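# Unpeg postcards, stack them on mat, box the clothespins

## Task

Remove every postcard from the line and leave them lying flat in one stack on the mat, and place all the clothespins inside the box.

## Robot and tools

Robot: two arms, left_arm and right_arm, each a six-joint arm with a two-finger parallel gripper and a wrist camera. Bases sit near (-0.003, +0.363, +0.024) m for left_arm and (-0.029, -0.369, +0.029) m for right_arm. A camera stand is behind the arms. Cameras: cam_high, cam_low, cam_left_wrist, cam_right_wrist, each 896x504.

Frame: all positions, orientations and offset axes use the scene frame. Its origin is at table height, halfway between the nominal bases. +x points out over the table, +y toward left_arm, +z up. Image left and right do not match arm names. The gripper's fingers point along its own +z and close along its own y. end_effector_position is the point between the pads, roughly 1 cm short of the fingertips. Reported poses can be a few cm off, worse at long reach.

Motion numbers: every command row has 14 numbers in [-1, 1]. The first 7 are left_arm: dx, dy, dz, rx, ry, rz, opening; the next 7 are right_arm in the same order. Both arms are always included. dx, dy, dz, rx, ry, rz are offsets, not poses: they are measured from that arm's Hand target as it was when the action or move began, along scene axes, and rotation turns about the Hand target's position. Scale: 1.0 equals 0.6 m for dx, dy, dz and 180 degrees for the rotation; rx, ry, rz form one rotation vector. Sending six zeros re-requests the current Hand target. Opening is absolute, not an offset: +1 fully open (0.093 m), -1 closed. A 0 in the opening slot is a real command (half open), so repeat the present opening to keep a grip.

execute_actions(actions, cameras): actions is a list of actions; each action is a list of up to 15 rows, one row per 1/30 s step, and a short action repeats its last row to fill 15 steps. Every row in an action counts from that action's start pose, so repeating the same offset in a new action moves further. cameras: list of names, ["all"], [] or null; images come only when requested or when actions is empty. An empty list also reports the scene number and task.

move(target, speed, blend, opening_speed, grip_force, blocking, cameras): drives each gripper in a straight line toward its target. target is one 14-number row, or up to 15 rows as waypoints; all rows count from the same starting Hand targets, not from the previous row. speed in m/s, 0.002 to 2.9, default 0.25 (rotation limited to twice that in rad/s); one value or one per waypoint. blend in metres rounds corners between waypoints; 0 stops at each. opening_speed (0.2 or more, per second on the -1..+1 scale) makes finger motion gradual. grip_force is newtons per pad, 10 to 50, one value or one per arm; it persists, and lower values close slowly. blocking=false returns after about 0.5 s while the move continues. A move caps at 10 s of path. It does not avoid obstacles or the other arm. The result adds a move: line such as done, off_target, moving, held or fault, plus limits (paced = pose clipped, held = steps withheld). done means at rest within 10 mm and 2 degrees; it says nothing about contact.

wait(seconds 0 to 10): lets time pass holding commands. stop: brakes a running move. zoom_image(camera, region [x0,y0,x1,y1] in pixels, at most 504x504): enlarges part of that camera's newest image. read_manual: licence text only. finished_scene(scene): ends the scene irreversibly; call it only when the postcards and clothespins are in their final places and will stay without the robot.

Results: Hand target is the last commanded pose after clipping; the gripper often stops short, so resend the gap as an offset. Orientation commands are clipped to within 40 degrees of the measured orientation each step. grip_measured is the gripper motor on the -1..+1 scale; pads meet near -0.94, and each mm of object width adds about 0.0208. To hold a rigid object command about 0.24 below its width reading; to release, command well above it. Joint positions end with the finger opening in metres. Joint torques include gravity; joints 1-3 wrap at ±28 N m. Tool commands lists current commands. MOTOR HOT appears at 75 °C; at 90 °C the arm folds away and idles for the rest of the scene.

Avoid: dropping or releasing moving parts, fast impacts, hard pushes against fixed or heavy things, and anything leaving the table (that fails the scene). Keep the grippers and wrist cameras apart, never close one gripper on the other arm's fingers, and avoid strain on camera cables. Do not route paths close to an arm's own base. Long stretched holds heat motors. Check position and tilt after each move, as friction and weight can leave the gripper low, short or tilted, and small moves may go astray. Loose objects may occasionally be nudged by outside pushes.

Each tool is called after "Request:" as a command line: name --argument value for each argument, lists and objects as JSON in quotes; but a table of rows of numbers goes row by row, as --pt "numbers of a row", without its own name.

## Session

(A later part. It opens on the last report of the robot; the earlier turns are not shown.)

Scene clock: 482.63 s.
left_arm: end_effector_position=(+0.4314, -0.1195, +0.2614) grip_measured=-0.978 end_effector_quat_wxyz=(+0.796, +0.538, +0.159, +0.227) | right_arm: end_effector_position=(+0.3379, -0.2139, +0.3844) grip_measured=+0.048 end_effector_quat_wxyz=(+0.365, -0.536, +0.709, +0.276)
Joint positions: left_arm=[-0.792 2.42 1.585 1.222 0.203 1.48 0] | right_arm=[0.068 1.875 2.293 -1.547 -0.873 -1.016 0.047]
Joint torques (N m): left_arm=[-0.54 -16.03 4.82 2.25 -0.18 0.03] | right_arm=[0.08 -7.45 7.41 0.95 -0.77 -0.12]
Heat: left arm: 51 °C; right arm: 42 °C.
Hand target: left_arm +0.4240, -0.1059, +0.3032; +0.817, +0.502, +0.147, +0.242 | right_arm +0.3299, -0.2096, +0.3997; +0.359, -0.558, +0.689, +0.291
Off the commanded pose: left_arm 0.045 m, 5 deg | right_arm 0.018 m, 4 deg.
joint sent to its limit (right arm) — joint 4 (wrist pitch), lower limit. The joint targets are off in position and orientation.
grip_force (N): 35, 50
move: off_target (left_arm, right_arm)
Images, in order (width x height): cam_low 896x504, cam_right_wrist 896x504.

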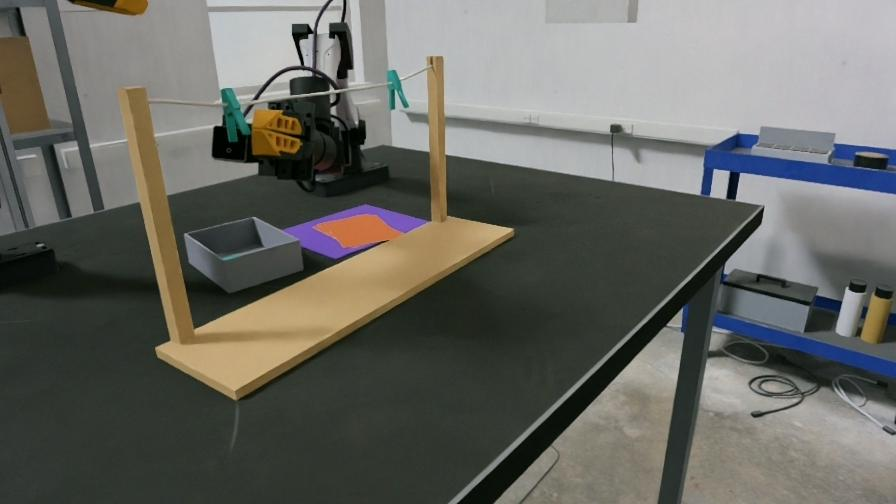

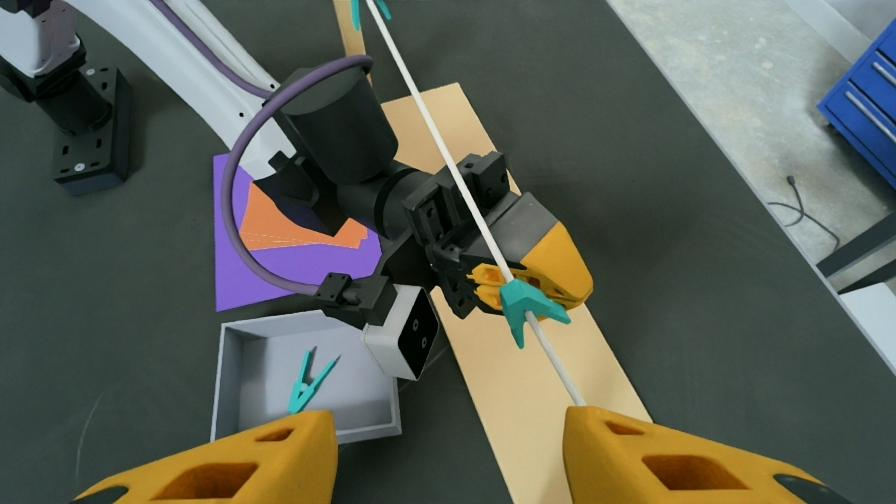

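Request:
move --pt "-0.045 0.0 0.012 0 0 0 -1 0 0 0 0 0 0 0.05" --speed 0.05 --cameras '["cam_low","cam_right_wrist"]'

Request:
zoom_image --camera "cam_right_wrist" --region '[380, 100, 680, 400]'

Request:
zoom_image --camera "cam_low" --region '[150, 30, 350, 190]'

Scene clock: 484.57 s.
left_arm: end_effector_position=(+0.4087, -0.1195, +0.2656) grip_measured=-0.978 end_effector_quat_wxyz=(+0.790, +0.546, +0.168, +0.223) | right_arm: end_effector_position=(+0.3379, -0.2139, +0.3844) grip_measured=+0.048 end_effector_quat_wxyz=(+0.365, -0.536, +0.709, +0.276)
Joint positions: left_arm=[-0.827 2.342 1.481 1.222 0.165 1.486 0] | right_arm=[0.068 1.875 2.293 -1.547 -0.873 -1.016 0.047]
Joint torques (N m): left_arm=[-0.68 -15.3 4.71 2.51 -0.16 0.19] | right_arm=[0.1 -7.47 7.36 0.95 -0.77 -0.14]
Heat: left arm: 52 °C; right arm: 42 °C.
Hand target: left_arm +0.3970, -0.1059, +0.3104; +0.817, +0.502, +0.147, +0.242 | right_arm +0.3299, -0.2096, +0.3997; +0.359, -0.558, +0.689, +0.291
Off the commanded pose: left_arm 0.048 m, 7 deg | right_arm 0.018 m, 4 deg.
joint sent to its limit (right arm) — joint 4 (wrist pitch), lower limit. The joint targets are off in position and orientation.
grip_force (N): 35, 50
move: off_target (left_arm, right_arm)
Images, in order (width x height): cam_low 896x504, cam_right_wrist 896x504.

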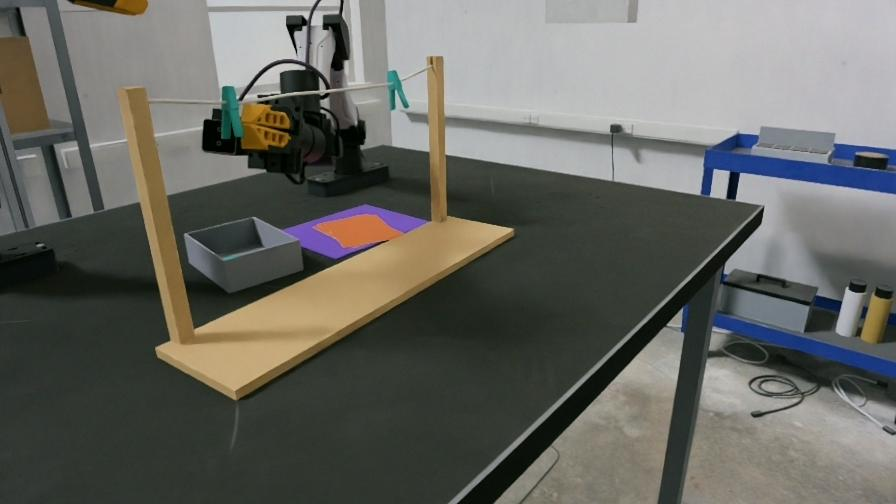

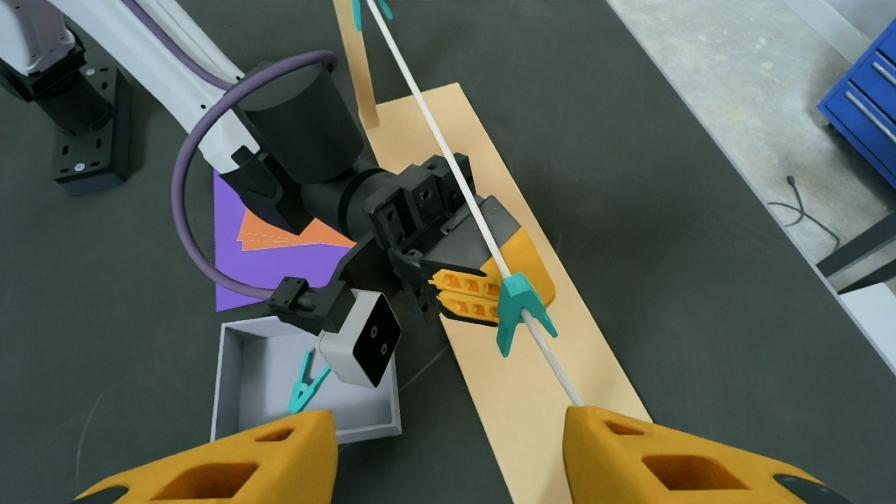

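Scaled by 1.680 from the camera's 896x504 image, which has a finer 1280x720 frame.

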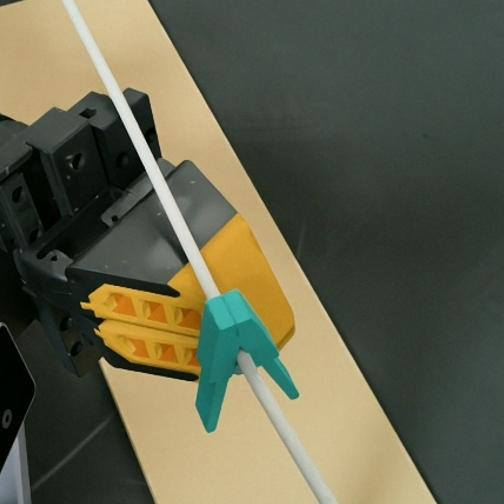

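Scaled by 2.520 from the camera's 896x504 image, which has a finer 1280x720 frame.

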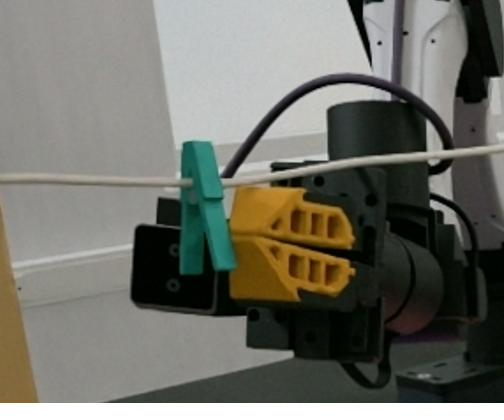

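Request:
move --pt "0.07 0.005 -0.012 0 0 0 -1 0 0 0 0 0 0 0.05" --pt "0.075 -0.042 -0.012 0 0 0 -1 0 0 0 0 0 0 0.05" --pt "0.03 -0.037 0.0 0 0 0 -1 0 0 0 0 0 0 0.05" --speed 0.07 --cameras '["cam_low","cam_right_wrist"]'

Request:
zoom_image --camera "cam_right_wrist" --region '[380, 100, 680, 400]'

Request:
zoom_image --camera "cam_low" --region '[150, 30, 350, 190]'

Scene clock: 488.57 s.
left_arm: end_effector_position=(+0.4251, -0.1337, +0.2773) grip_measured=-0.978 end_effector_quat_wxyz=(+0.805, +0.523, +0.157, +0.233) | right_arm: end_effector_position=(+0.3379, -0.2139, +0.3844) grip_measured=+0.048 end_effector_quat_wxyz=(+0.365, -0.536, +0.709, +0.276)
Joint positions: left_arm=[-0.824 2.434 1.648 1.208 0.163 1.488 0] | right_arm=[0.068 1.875 2.293 -1.547 -0.873 -1.016 0.047]
Joint torques (N m): left_arm=[-0.61 -16.08 4.97 1.87 -0.15 0.18] | right_arm=[0.05 -7.49 7.35 0.94 -0.77 -0.12]
Heat: left arm: 53 °C; right arm: 42 °C.
Hand target: left_arm +0.4150, -0.1281, +0.3104; +0.817, +0.502, +0.147, +0.242 | right_arm +0.3299, -0.2096, +0.3997; +0.359, -0.558, +0.689, +0.291
Off the commanded pose: left_arm 0.035 m, 3 deg | right_arm 0.018 m, 4 deg.
joint sent to its limit (right arm) — joint 4 (wrist pitch), lower limit. The joint targets are off in position and orientation.
grip_force (N): 35, 50
move: off_target (left_arm, right_arm)
Images, in order (width x height): cam_low 896x504, cam_right_wrist 896x504.

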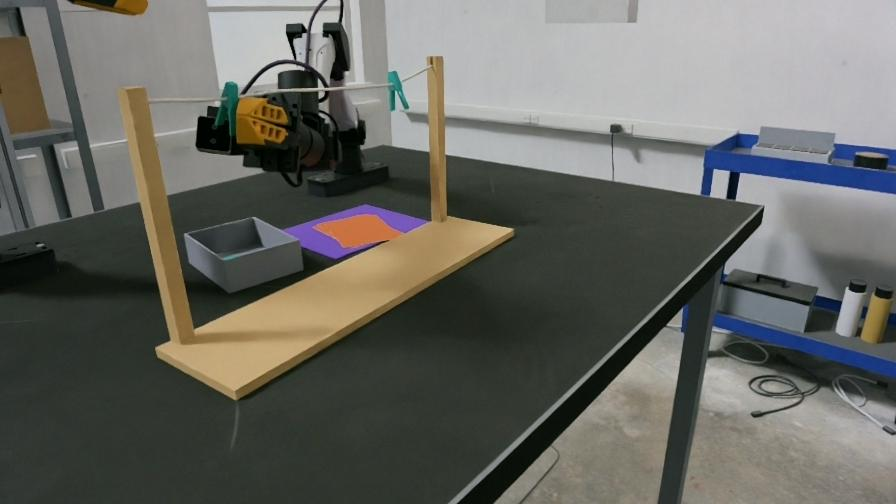

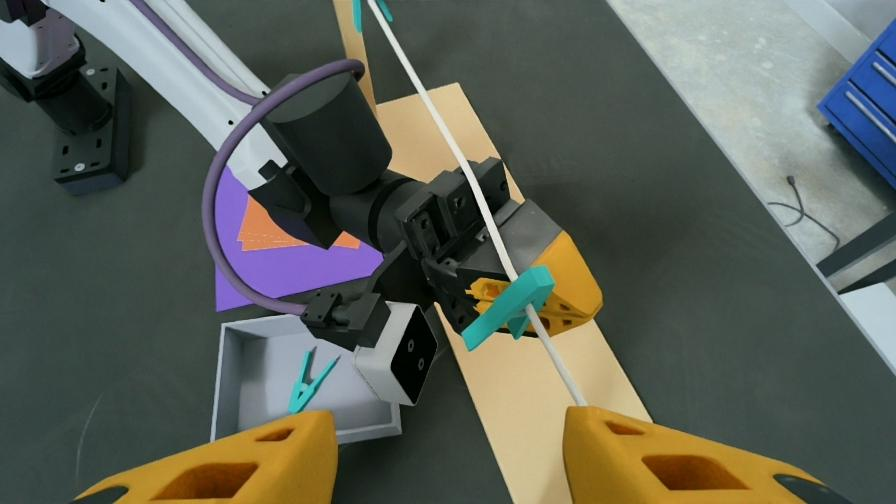

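Scaled by 1.680 from the camera's 896x504 image, which has a finer 1280x720 frame.

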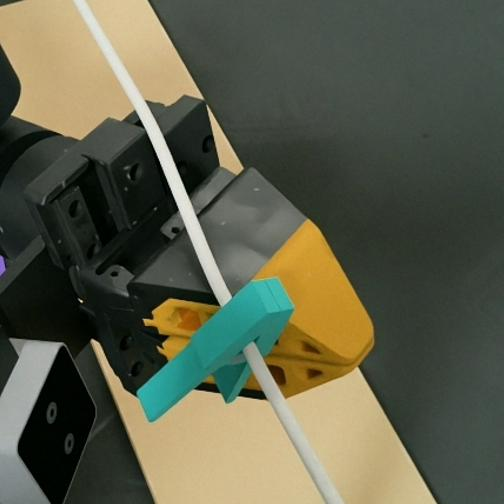

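Scaled by 2.520 from the camera's 896x504 image, which has a finer 1280x720 frame.

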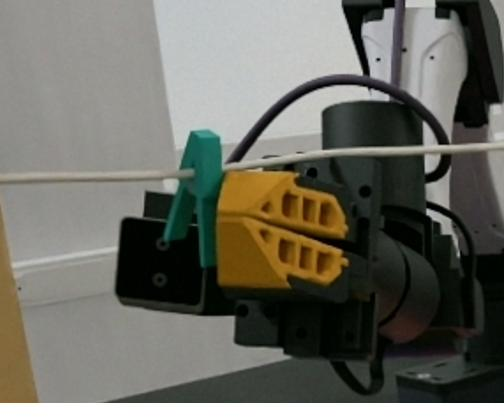

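Request:
move --pt "-0.015 0.006 -0.025 0 0 0 -1 0 0 0 0 0 0 0.05" --pt "-0.065 0.008 -0.025 0 0 0 -1 0 0 0 0 0 0 0.05" --speed 0.06 --cameras '["cam_low","cam_right_wrist"]'

Request:
zoom_image --camera "cam_right_wrist" --region '[380, 100, 680, 400]'

Request:
zoom_image --camera "cam_low" --region '[150, 30, 350, 190]'

Scene clock: 490.77 s.
left_arm: end_effector_position=(+0.3878, -0.1404, +0.2424) grip_measured=-0.978 end_effector_quat_wxyz=(+0.781, +0.558, +0.174, +0.222) | right_arm: end_effector_position=(+0.3379, -0.2139, +0.3844) grip_measured=+0.048 end_effector_quat_wxyz=(+0.365, -0.536, +0.709, +0.276)
Joint positions: left_arm=[-0.89 2.374 1.467 1.231 0.102 1.512 0] | right_arm=[0.068 1.875 2.293 -1.547 -0.873 -1.016 0.047]
Joint torques (N m): left_arm=[-0.61 -15.39 4.56 2.86 -0.13 0.19] | right_arm=[0.09 -7.51 7.3 0.95 -0.78 -0.11]
Heat: left arm: 54 °C; right arm: 42 °C.
Hand target: left_arm +0.3760, -0.1233, +0.2954; +0.817, +0.502, +0.147, +0.242 | right_arm +0.3299, -0.2096, +0.3997; +0.359, -0.558, +0.689, +0.291
Off the commanded pose: left_arm 0.057 m, 9 deg | right_arm 0.018 m, 4 deg.
joint sent to its limit (right arm) — joint 4 (wrist pitch), lower limit. The joint targets are off in position and orientation.
grip_force (N): 35, 50
move: off_target (left_arm, right_arm)
Images, in order (width x height): cam_low 896x504, cam_right_wrist 896x504.

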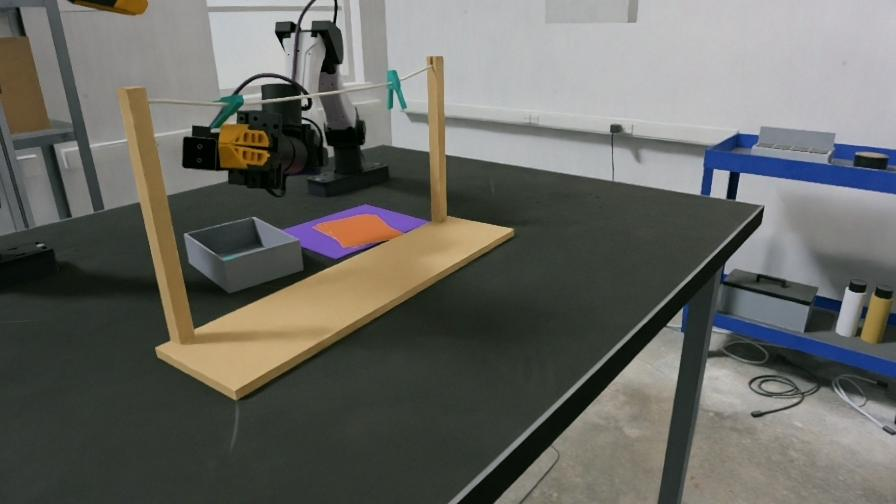

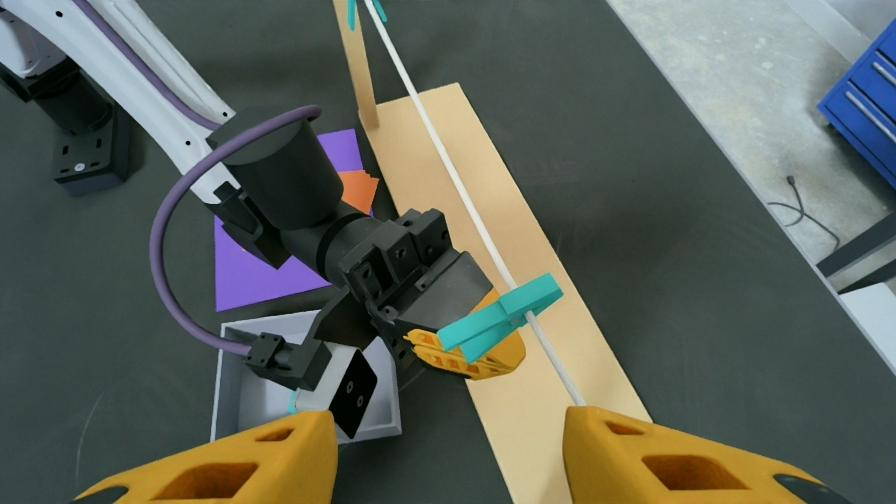

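Scaled by 1.680 from the camera's 896x504 image, which has a finer 1280x720 frame.

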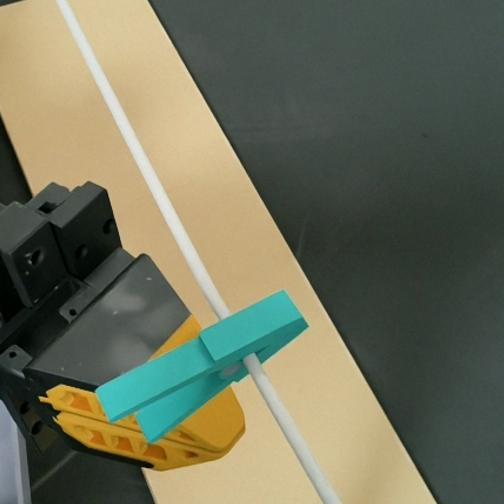

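Scaled by 2.520 from the camera's 896x504 image, which has a finer 1280x720 frame.

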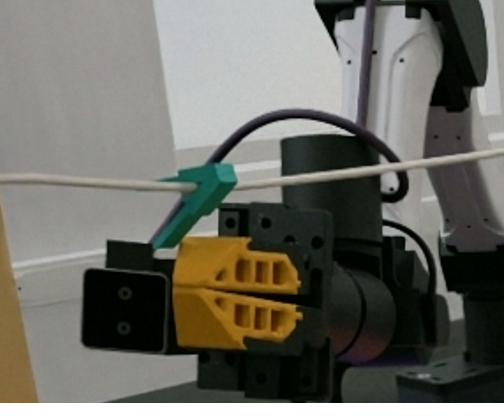

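Request:
move --pt "0 0.02 0.0 0 0 0 -1 0 0 0 0 0 0 0.05" --pt "0 0.02 0.025 0 0 0 -1 0 0 0 0 0 0 0.05" --speed 0.05 --cameras '["cam_low","cam_right_wrist"]'

Request:
zoom_image --camera "cam_right_wrist" --region '[380, 100, 680, 400]'

Request:
zoom_image --camera "cam_low" --region '[150, 30, 350, 190]'

Scene clock: 492.80 s.
left_arm: end_effector_position=(+0.3866, -0.1238, +0.2683) grip_measured=-0.978 end_effector_quat_wxyz=(+0.789, +0.542, +0.171, +0.232) | right_arm: end_effector_position=(+0.3379, -0.2139, +0.3844) grip_measured=+0.048 end_effector_quat_wxyz=(+0.365, -0.536, +0.709, +0.276)
Joint positions: left_arm=[-0.875 2.302 1.415 1.249 0.102 1.512 0] | right_arm=[0.068 1.875 2.293 -1.547 -0.873 -1.016 0.047]
Joint torques (N m): left_arm=[0.2 -14.53 5.03 2.51 0.03 0.11] | right_arm=[0.1 -7.49 7.38 0.95 -0.76 -0.13]
Heat: left arm: 54 °C; right arm: 42 °C.
Hand target: left_arm +0.3760, -0.1113, +0.3104; +0.817, +0.502, +0.147, +0.242 | right_arm +0.3299, -0.2096, +0.3997; +0.359, -0.558, +0.689, +0.291
Off the commanded pose: left_arm 0.045 m, 6 deg | right_arm 0.018 m, 4 deg.
joint sent to its limit (right arm) — joint 4 (wrist pitch), lower limit. The joint targets are off in position and orientation.
grip_force (N): 35, 50
move: off_target (left_arm, right_arm)
Images, in order (width x height): cam_low 896x504, cam_right_wrist 896x504.

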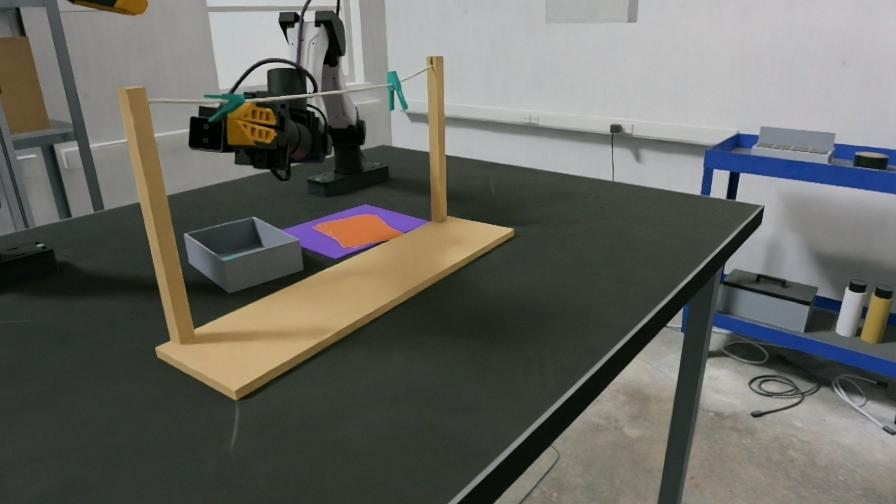

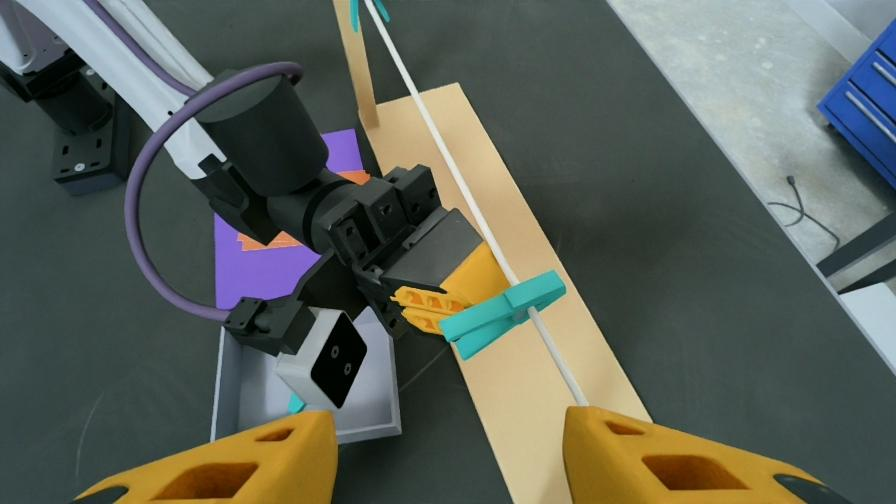

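Scaled by 1.680 from the camera's 896x504 image, which has a finer 1280x720 frame.

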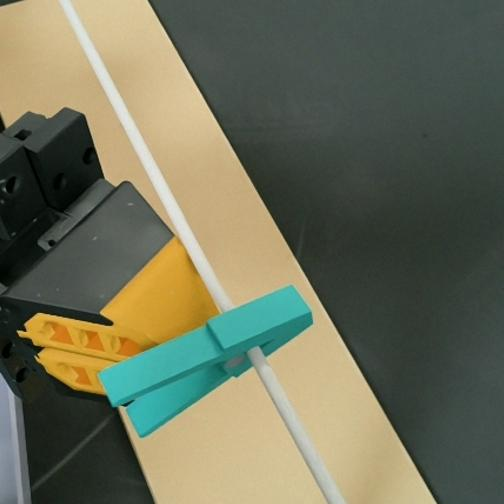

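Scaled by 2.520 from the camera's 896x504 image, which has a finer 1280x720 frame.

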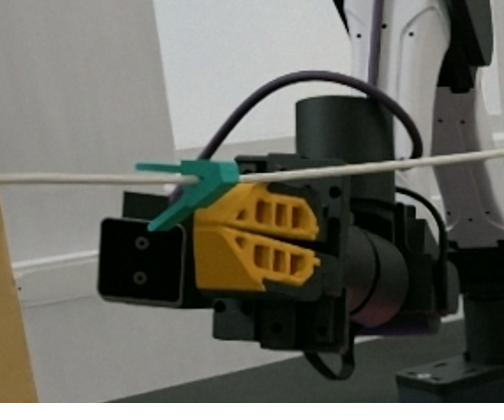

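Request:
move --pt "0 -0.022 -0.008 0 0 0 -1 0 0 0 0 0 0 0.05" --pt "0.003 -0.025 0.02 0 0 0 -1 0 0 0 0 0 0 0.05" --speed 0.05 --cameras '["cam_low","cam_right_wrist"]'

Request:
zoom_image --camera "cam_right_wrist" --region '[380, 100, 680, 400]'

Request:
zoom_image --camera "cam_low" --region '[150, 30, 350, 190]'

Scene clock: 496.03 s.
left_arm: end_effector_position=(+0.3873, -0.1242, +0.2735) grip_measured=-0.978 end_effector_quat_wxyz=(+0.792, +0.537, +0.170, +0.234) | right_arm: end_effector_position=(+0.3379, -0.2139, +0.3844) grip_measured=+0.048 end_effector_quat_wxyz=(+0.365, -0.536, +0.709, +0.276)
Joint positions: left_arm=[-0.875 2.302 1.427 1.249 0.101 1.512 0] | right_arm=[0.068 1.875 2.293 -1.547 -0.873 -1.016 0.047]
Joint torques (N m): left_arm=[-1.01 -14.15 9.2 1.94 -0.15 0.18] | right_arm=[0.12 -7.45 7.35 0.94 -0.77 -0.13]
Heat: left arm: 54 °C; right arm: 42 °C.
Hand target: left_arm +0.3778, -0.1263, +0.3224; +0.817, +0.502, +0.147, +0.242 | right_arm +0.3299, -0.2096, +0.3997; +0.359, -0.558, +0.689, +0.291
Off the commanded pose: left_arm 0.050 m, 6 deg | right_arm 0.018 m, 4 deg.
joint sent to its limit (right arm) — joint 4 (wrist pitch), lower limit. The joint targets are off in position and orientation.
grip_force (N): 35, 50
move: off_target (left_arm, right_arm)
Images, in order (width x height): cam_low 896x504, cam_right_wrist 896x504.

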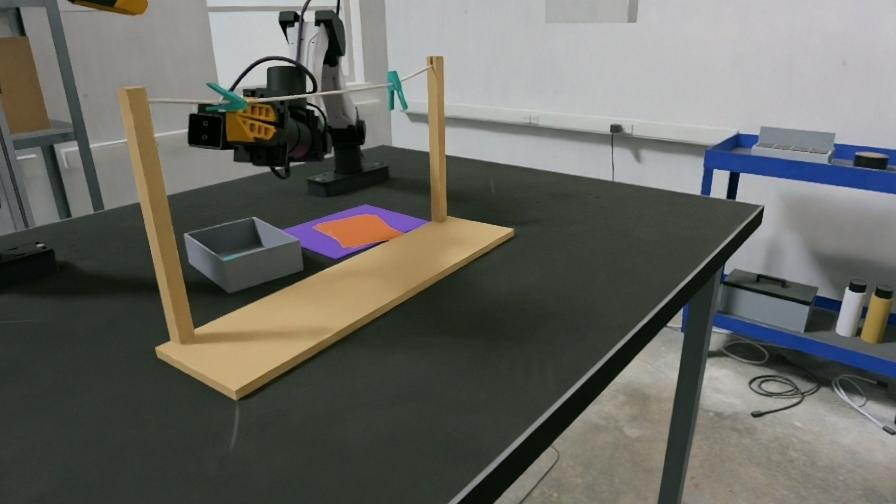

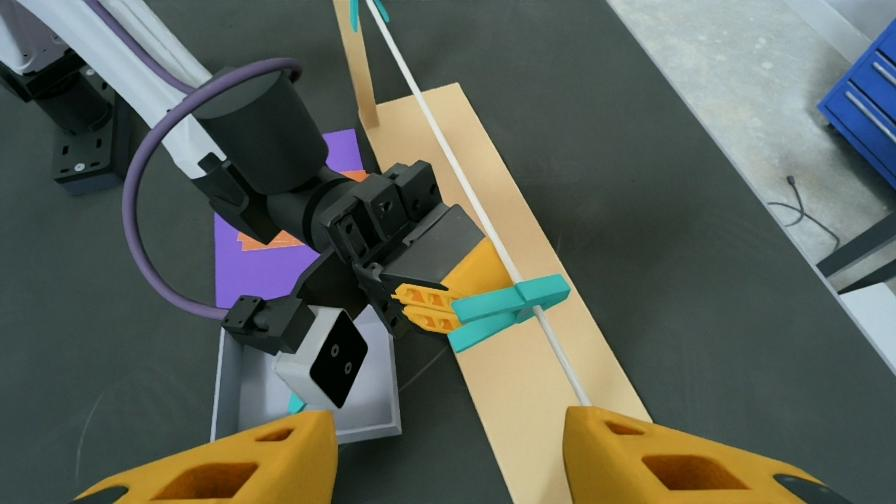

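Scaled by 1.680 from the camera's 896x504 image, which has a finer 1280x720 frame.

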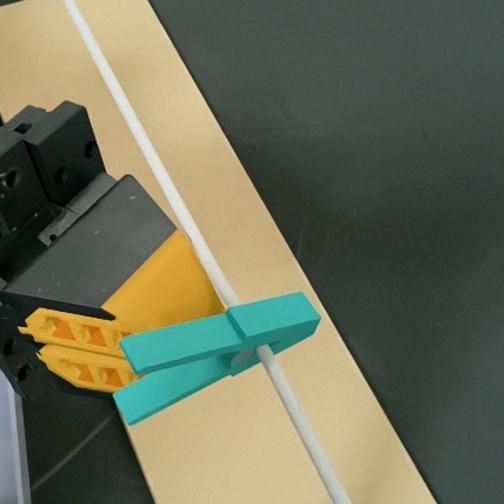

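Scaled by 2.520 from the camera's 896x504 image, which has a finer 1280x720 frame.

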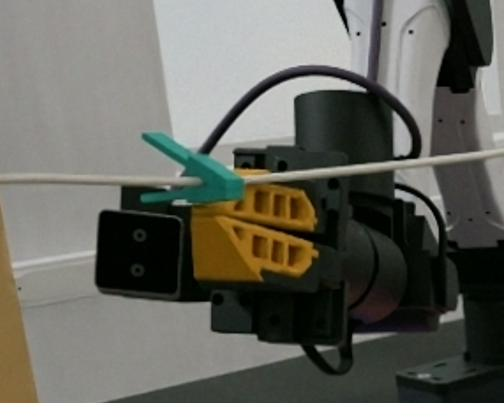

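Request:
move --pt "0.004 -0.012 0.03 0 0 0 -1 0 0 0 0 0 0 0.05" --speed 0.05 --cameras '["cam_low","cam_right_wrist"]'

Request:
zoom_image --camera "cam_right_wrist" --region '[380, 100, 680, 400]'

Request:
zoom_image --camera "cam_low" --region '[150, 30, 350, 190]'

Scene clock: 497.87 s.
left_arm: end_effector_position=(+0.3798, -0.1368, +0.2961) grip_measured=-0.978 end_effector_quat_wxyz=(+0.803, +0.528, +0.155, +0.229) | right_arm: end_effector_position=(+0.3379, -0.2139, +0.3844) grip_measured=+0.048 end_effector_quat_wxyz=(+0.365, -0.536, +0.709, +0.276)
Joint positions: left_arm=[-0.895 2.296 1.489 1.216 0.108 1.515 0] | right_arm=[0.068 1.875 2.293 -1.547 -0.873 -1.016 0.047]
Joint torques (N m): left_arm=[-0.83 -14.71 9.43 1.53 -0.15 0.19] | right_arm=[0.06 -7.5 7.36 0.94 -0.78 -0.13]
Heat: left arm: 54 °C; right arm: 42 °C.
Hand target: left_arm +0.3802, -0.1335, +0.3404; +0.817, +0.502, +0.147, +0.242 | right_arm +0.3299, -0.2096, +0.3997; +0.359, -0.558, +0.689, +0.291
Off the commanded pose: left_arm 0.044 m, 4 deg | right_arm 0.018 m, 4 deg.
joint sent to its limit (right arm) — joint 4 (wrist pitch), lower limit. The joint targets are off in position and orientation.
grip_force (N): 35, 50
move: off_target (left_arm, right_arm)
Images, in order (width x height): cam_low 896x504, cam_right_wrist 896x504.

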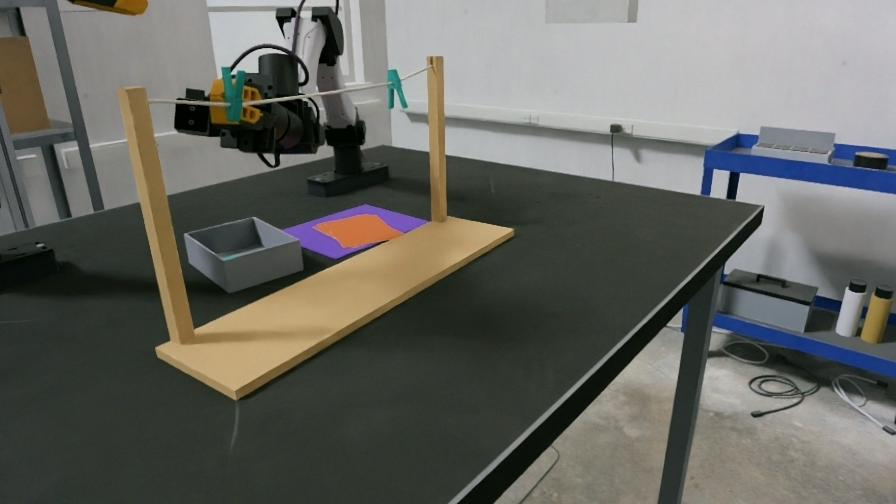

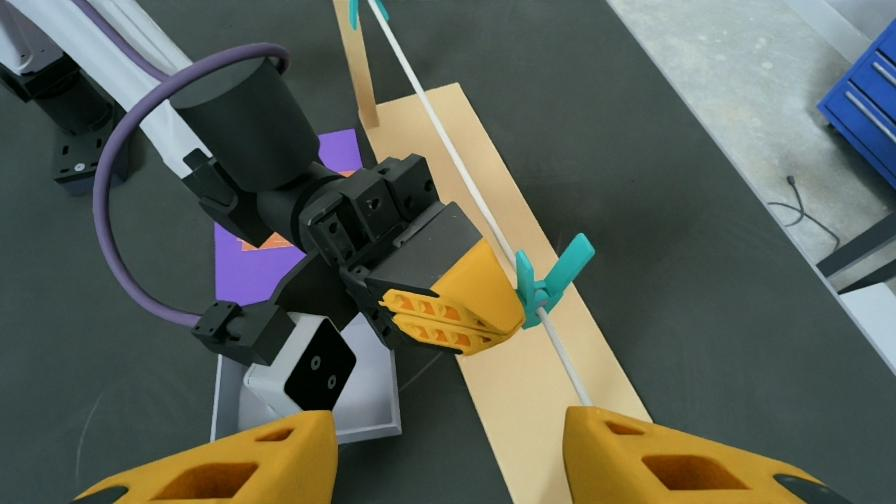

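Scaled by 1.680 from the camera's 896x504 image, which has a finer 1280x720 frame.

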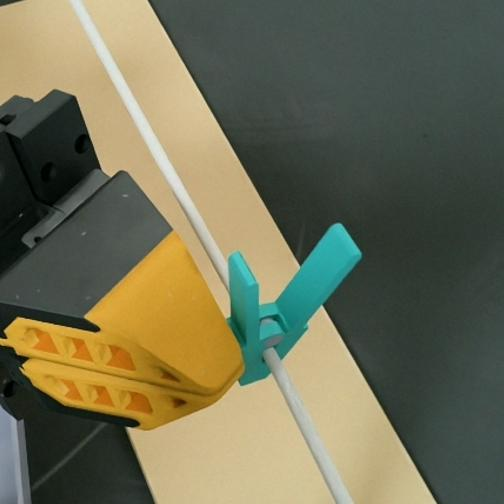

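Scaled by 2.520 from the camera's 896x504 image, which has a finer 1280x720 frame.

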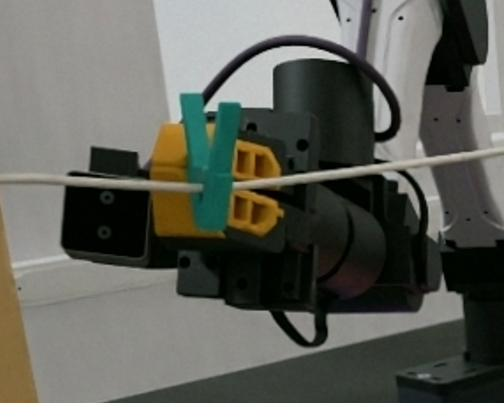

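Request:
move --pt "0 0 -0.015 0 0 0 -1 0.128 0.111 -0.04 0.038 -0.0081 0 0.08" --speed 0.08 --cameras '["cam_low","cam_right_wrist","cam_high"]'

Request:
zoom_image --camera "cam_low" --region '[150, 0, 350, 160]'

Request:
zoom_image --camera "cam_right_wrist" --region '[250, 204, 650, 504]'

Scene clock: 501.07 s.
left_arm: end_effector_position=(+0.3798, -0.1368, +0.2961) grip_measured=-0.978 end_effector_quat_wxyz=(+0.803, +0.528, +0.155, +0.229) | right_arm: end_effector_position=(+0.4024, -0.1472, +0.3535) grip_measured=+0.078 end_effector_quat_wxyz=(+0.364, -0.532, +0.692, +0.324)
Joint positions: left_arm=[-0.895 2.296 1.489 1.216 0.108 1.515 0] | right_arm=[0.195 2.154 2.511 -1.381 -0.91 -0.841 0.049]
Joint torques (N m): left_arm=[-0.87 -13.09 8.98 1.75 -0.14 0.19] | right_arm=[0.53 -9.51 7.99 1.79 -0.75 0.13]
Heat: left arm: 54 °C; right arm: 42 °C.
Hand target: left_arm +0.3802, -0.1335, +0.3314; +0.817, +0.502, +0.147, +0.242 | right_arm +0.4067, -0.1430, +0.3757; +0.400, -0.539, +0.666, +0.324
Off the commanded pose: left_arm 0.035 m, 4 deg | right_arm 0.023 m, 5 deg.
grip_force (N): 35, 50
move: off_target (left_arm, right_arm)
Images, in order (width x height): cam_high 896x504, cam_low 896x504, cam_right_wrist 896x504.

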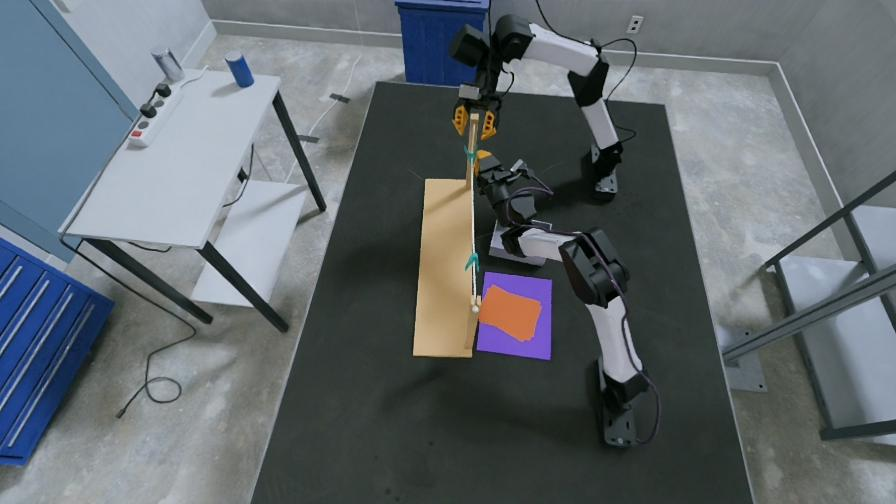

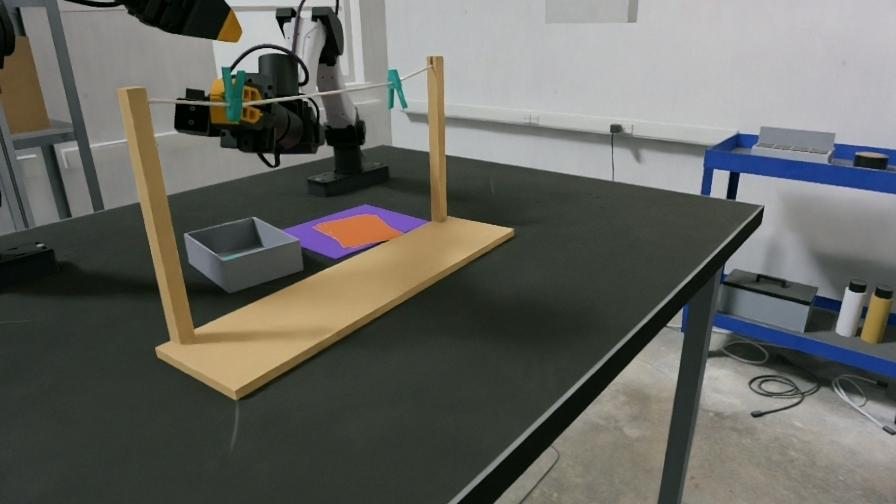

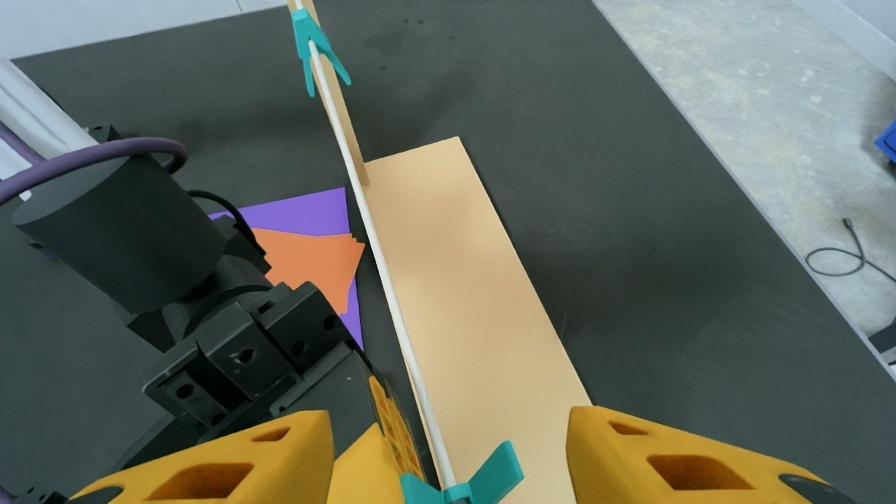

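Scaled by 2.520 from the camera's 896x504 image, which has a finer 1280x720 frame.

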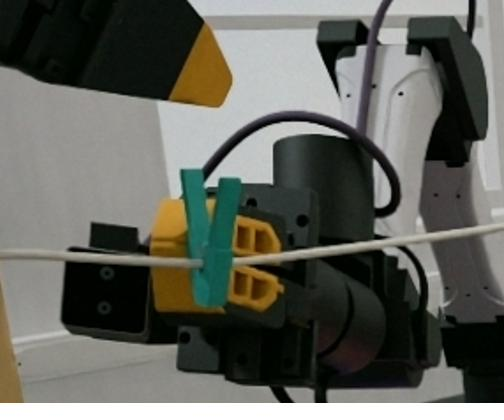

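Scaled by 1.260 from the camera's 896x504 image, which has a finer 1280x720 frame.

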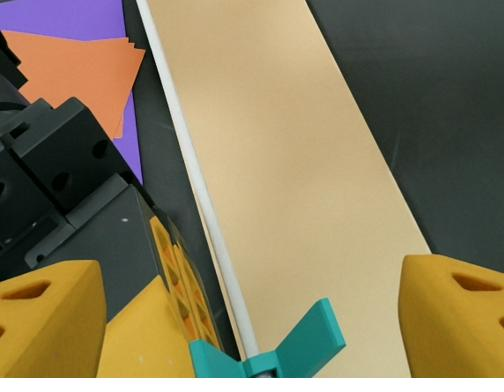

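Request:
move --pt "0 0 0 0 0 0 -1 0.003 0.004 -0.04 0 0 0 0.0" --pt "0 0 0 0 0 0 -1 0.003 0.004 -0.068 0 0 0 0.0" --speed 0.04 --blend '[0.01,0]' --cameras '["cam_low","cam_right_wrist","cam_high"]'

Request:
zoom_image --camera "cam_low" --region '[150, 0, 350, 160]'

Request:
zoom_image --camera "cam_high" --region '[420, 80, 560, 230]'

Scene clock: 503.67 s.
left_arm: end_effector_position=(+0.3798, -0.1368, +0.2961) grip_measured=-0.978 end_effector_quat_wxyz=(+0.803, +0.528, +0.155, +0.229) | right_arm: end_effector_position=(+0.4134, -0.1455, +0.3059) grip_measured=+0.002 end_effector_quat_wxyz=(+0.363, -0.531, +0.693, +0.327)
Joint positions: left_arm=[-0.895 2.296 1.489 1.216 0.108 1.515 0] | right_arm=[0.194 2.076 2.174 -1.126 -0.913 -0.839 0.045]
Joint torques (N m): left_arm=[-0.85 -13.09 8.96 1.75 -0.15 0.19] | right_arm=[0.65 -13.41 4.62 1.84 -0.71 0.14]
Heat: left arm: 54 °C; right arm: 42 °C.
Hand target: left_arm +0.3802, -0.1335, +0.3314; +0.817, +0.502, +0.147, +0.242 | right_arm +0.4085, -0.1406, +0.3349; +0.400, -0.539, +0.666, +0.324
Off the commanded pose: left_arm 0.035 m, 4 deg | right_arm 0.030 m, 5 deg.
grip_force (N): 35, 50
move: off_target (left_arm, right_arm); blend cut to 0.0084 m at target 1
Images, in order (width x height): cam_high 896x504, cam_low 896x504, cam_right_wrist 896x504.

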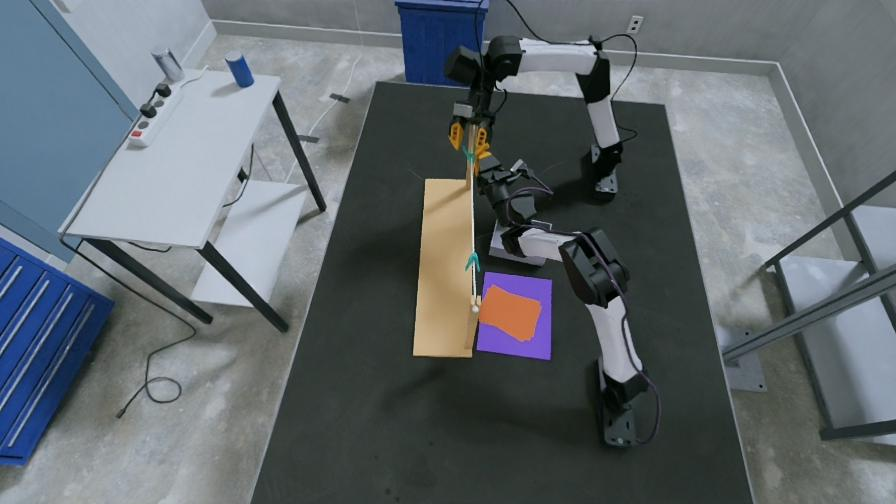

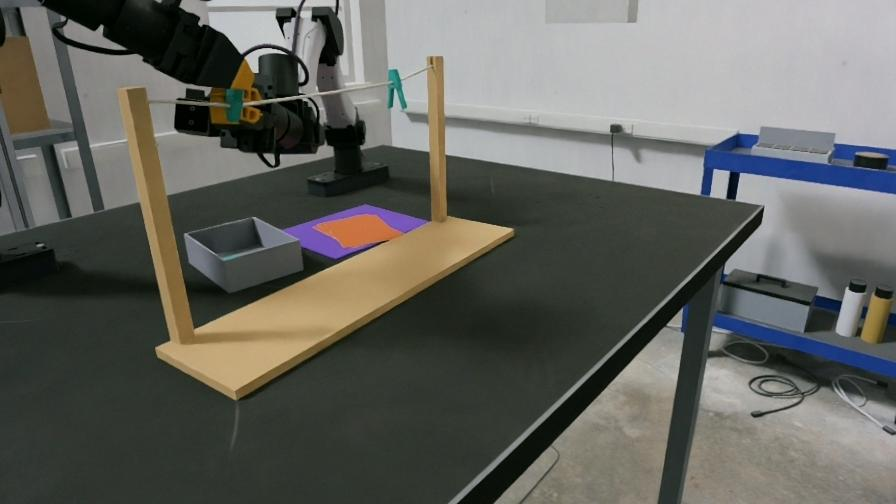

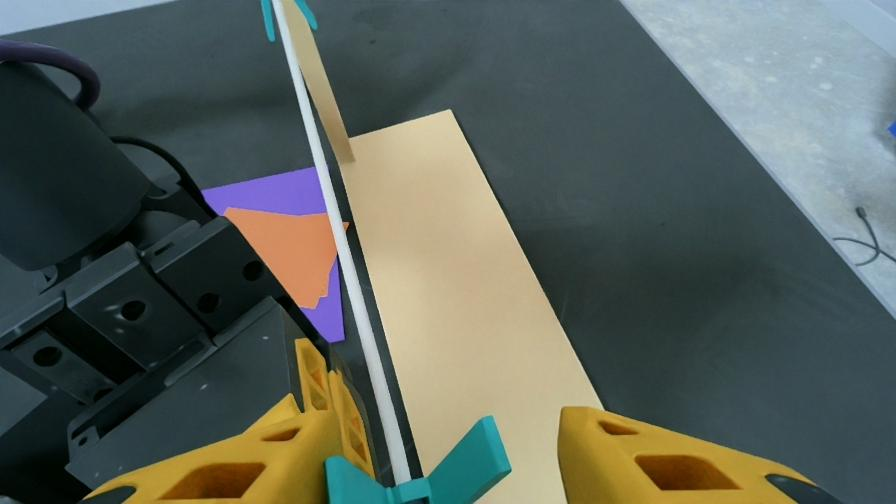

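Scaled by 2.520 from the camera's 896x504 image, which has a finer 1280x720 frame.

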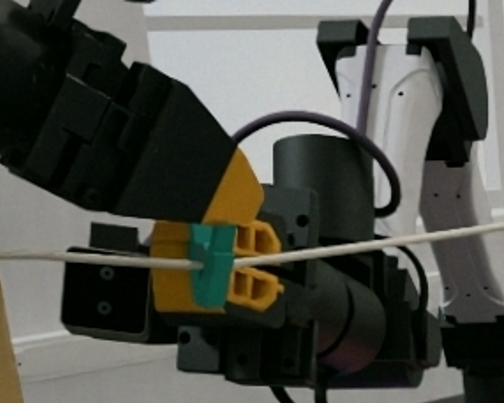

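Scaled by 3.360 from the camera's 896x504 image, which has a finer 1280x720 frame.

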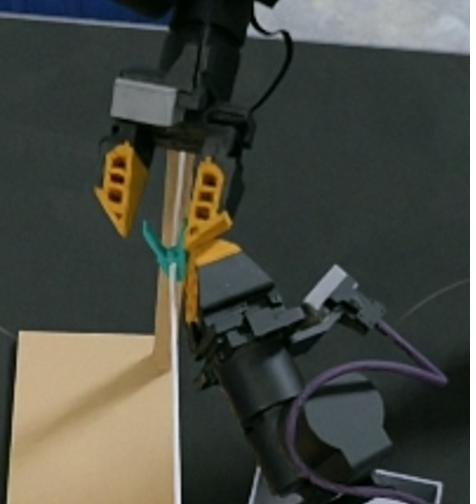

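Request:
move --pt "0 0 0 0 0 0 -1 0 0 0.012 0 0 0 0.0" --speed 0.04

Scene clock: 505.07 s.
left_arm: end_effector_position=(+0.3798, -0.1368, +0.2961) grip_measured=-0.978 end_effector_quat_wxyz=(+0.803, +0.528, +0.155, +0.229) | right_arm: end_effector_position=(+0.4134, -0.1455, +0.3059) grip_measured=+0.002 end_effector_quat_wxyz=(+0.362, -0.529, +0.694, +0.327)
Joint positions: left_arm=[-0.895 2.296 1.489 1.216 0.108 1.515 0] | right_arm=[0.194 2.076 2.174 -1.126 -0.913 -0.835 0.045]
Joint torques (N m): left_arm=[-0.84 -13.09 8.96 1.76 -0.13 0.19] | right_arm=[0.62 -12.75 8.29 1.55 -0.71 0.12]
Heat: left arm: 54 °C; right arm: 42 °C.
Hand target: left_arm +0.3802, -0.1335, +0.3314; +0.817, +0.502, +0.147, +0.242 | right_arm +0.4085, -0.1406, +0.3421; +0.400, -0.539, +0.666, +0.324
Off the commanded pose: left_arm 0.035 m, 4 deg | right_arm 0.037 m, 6 deg.
grip_force (N): 35, 50
move: off_target (left_arm, right_arm)


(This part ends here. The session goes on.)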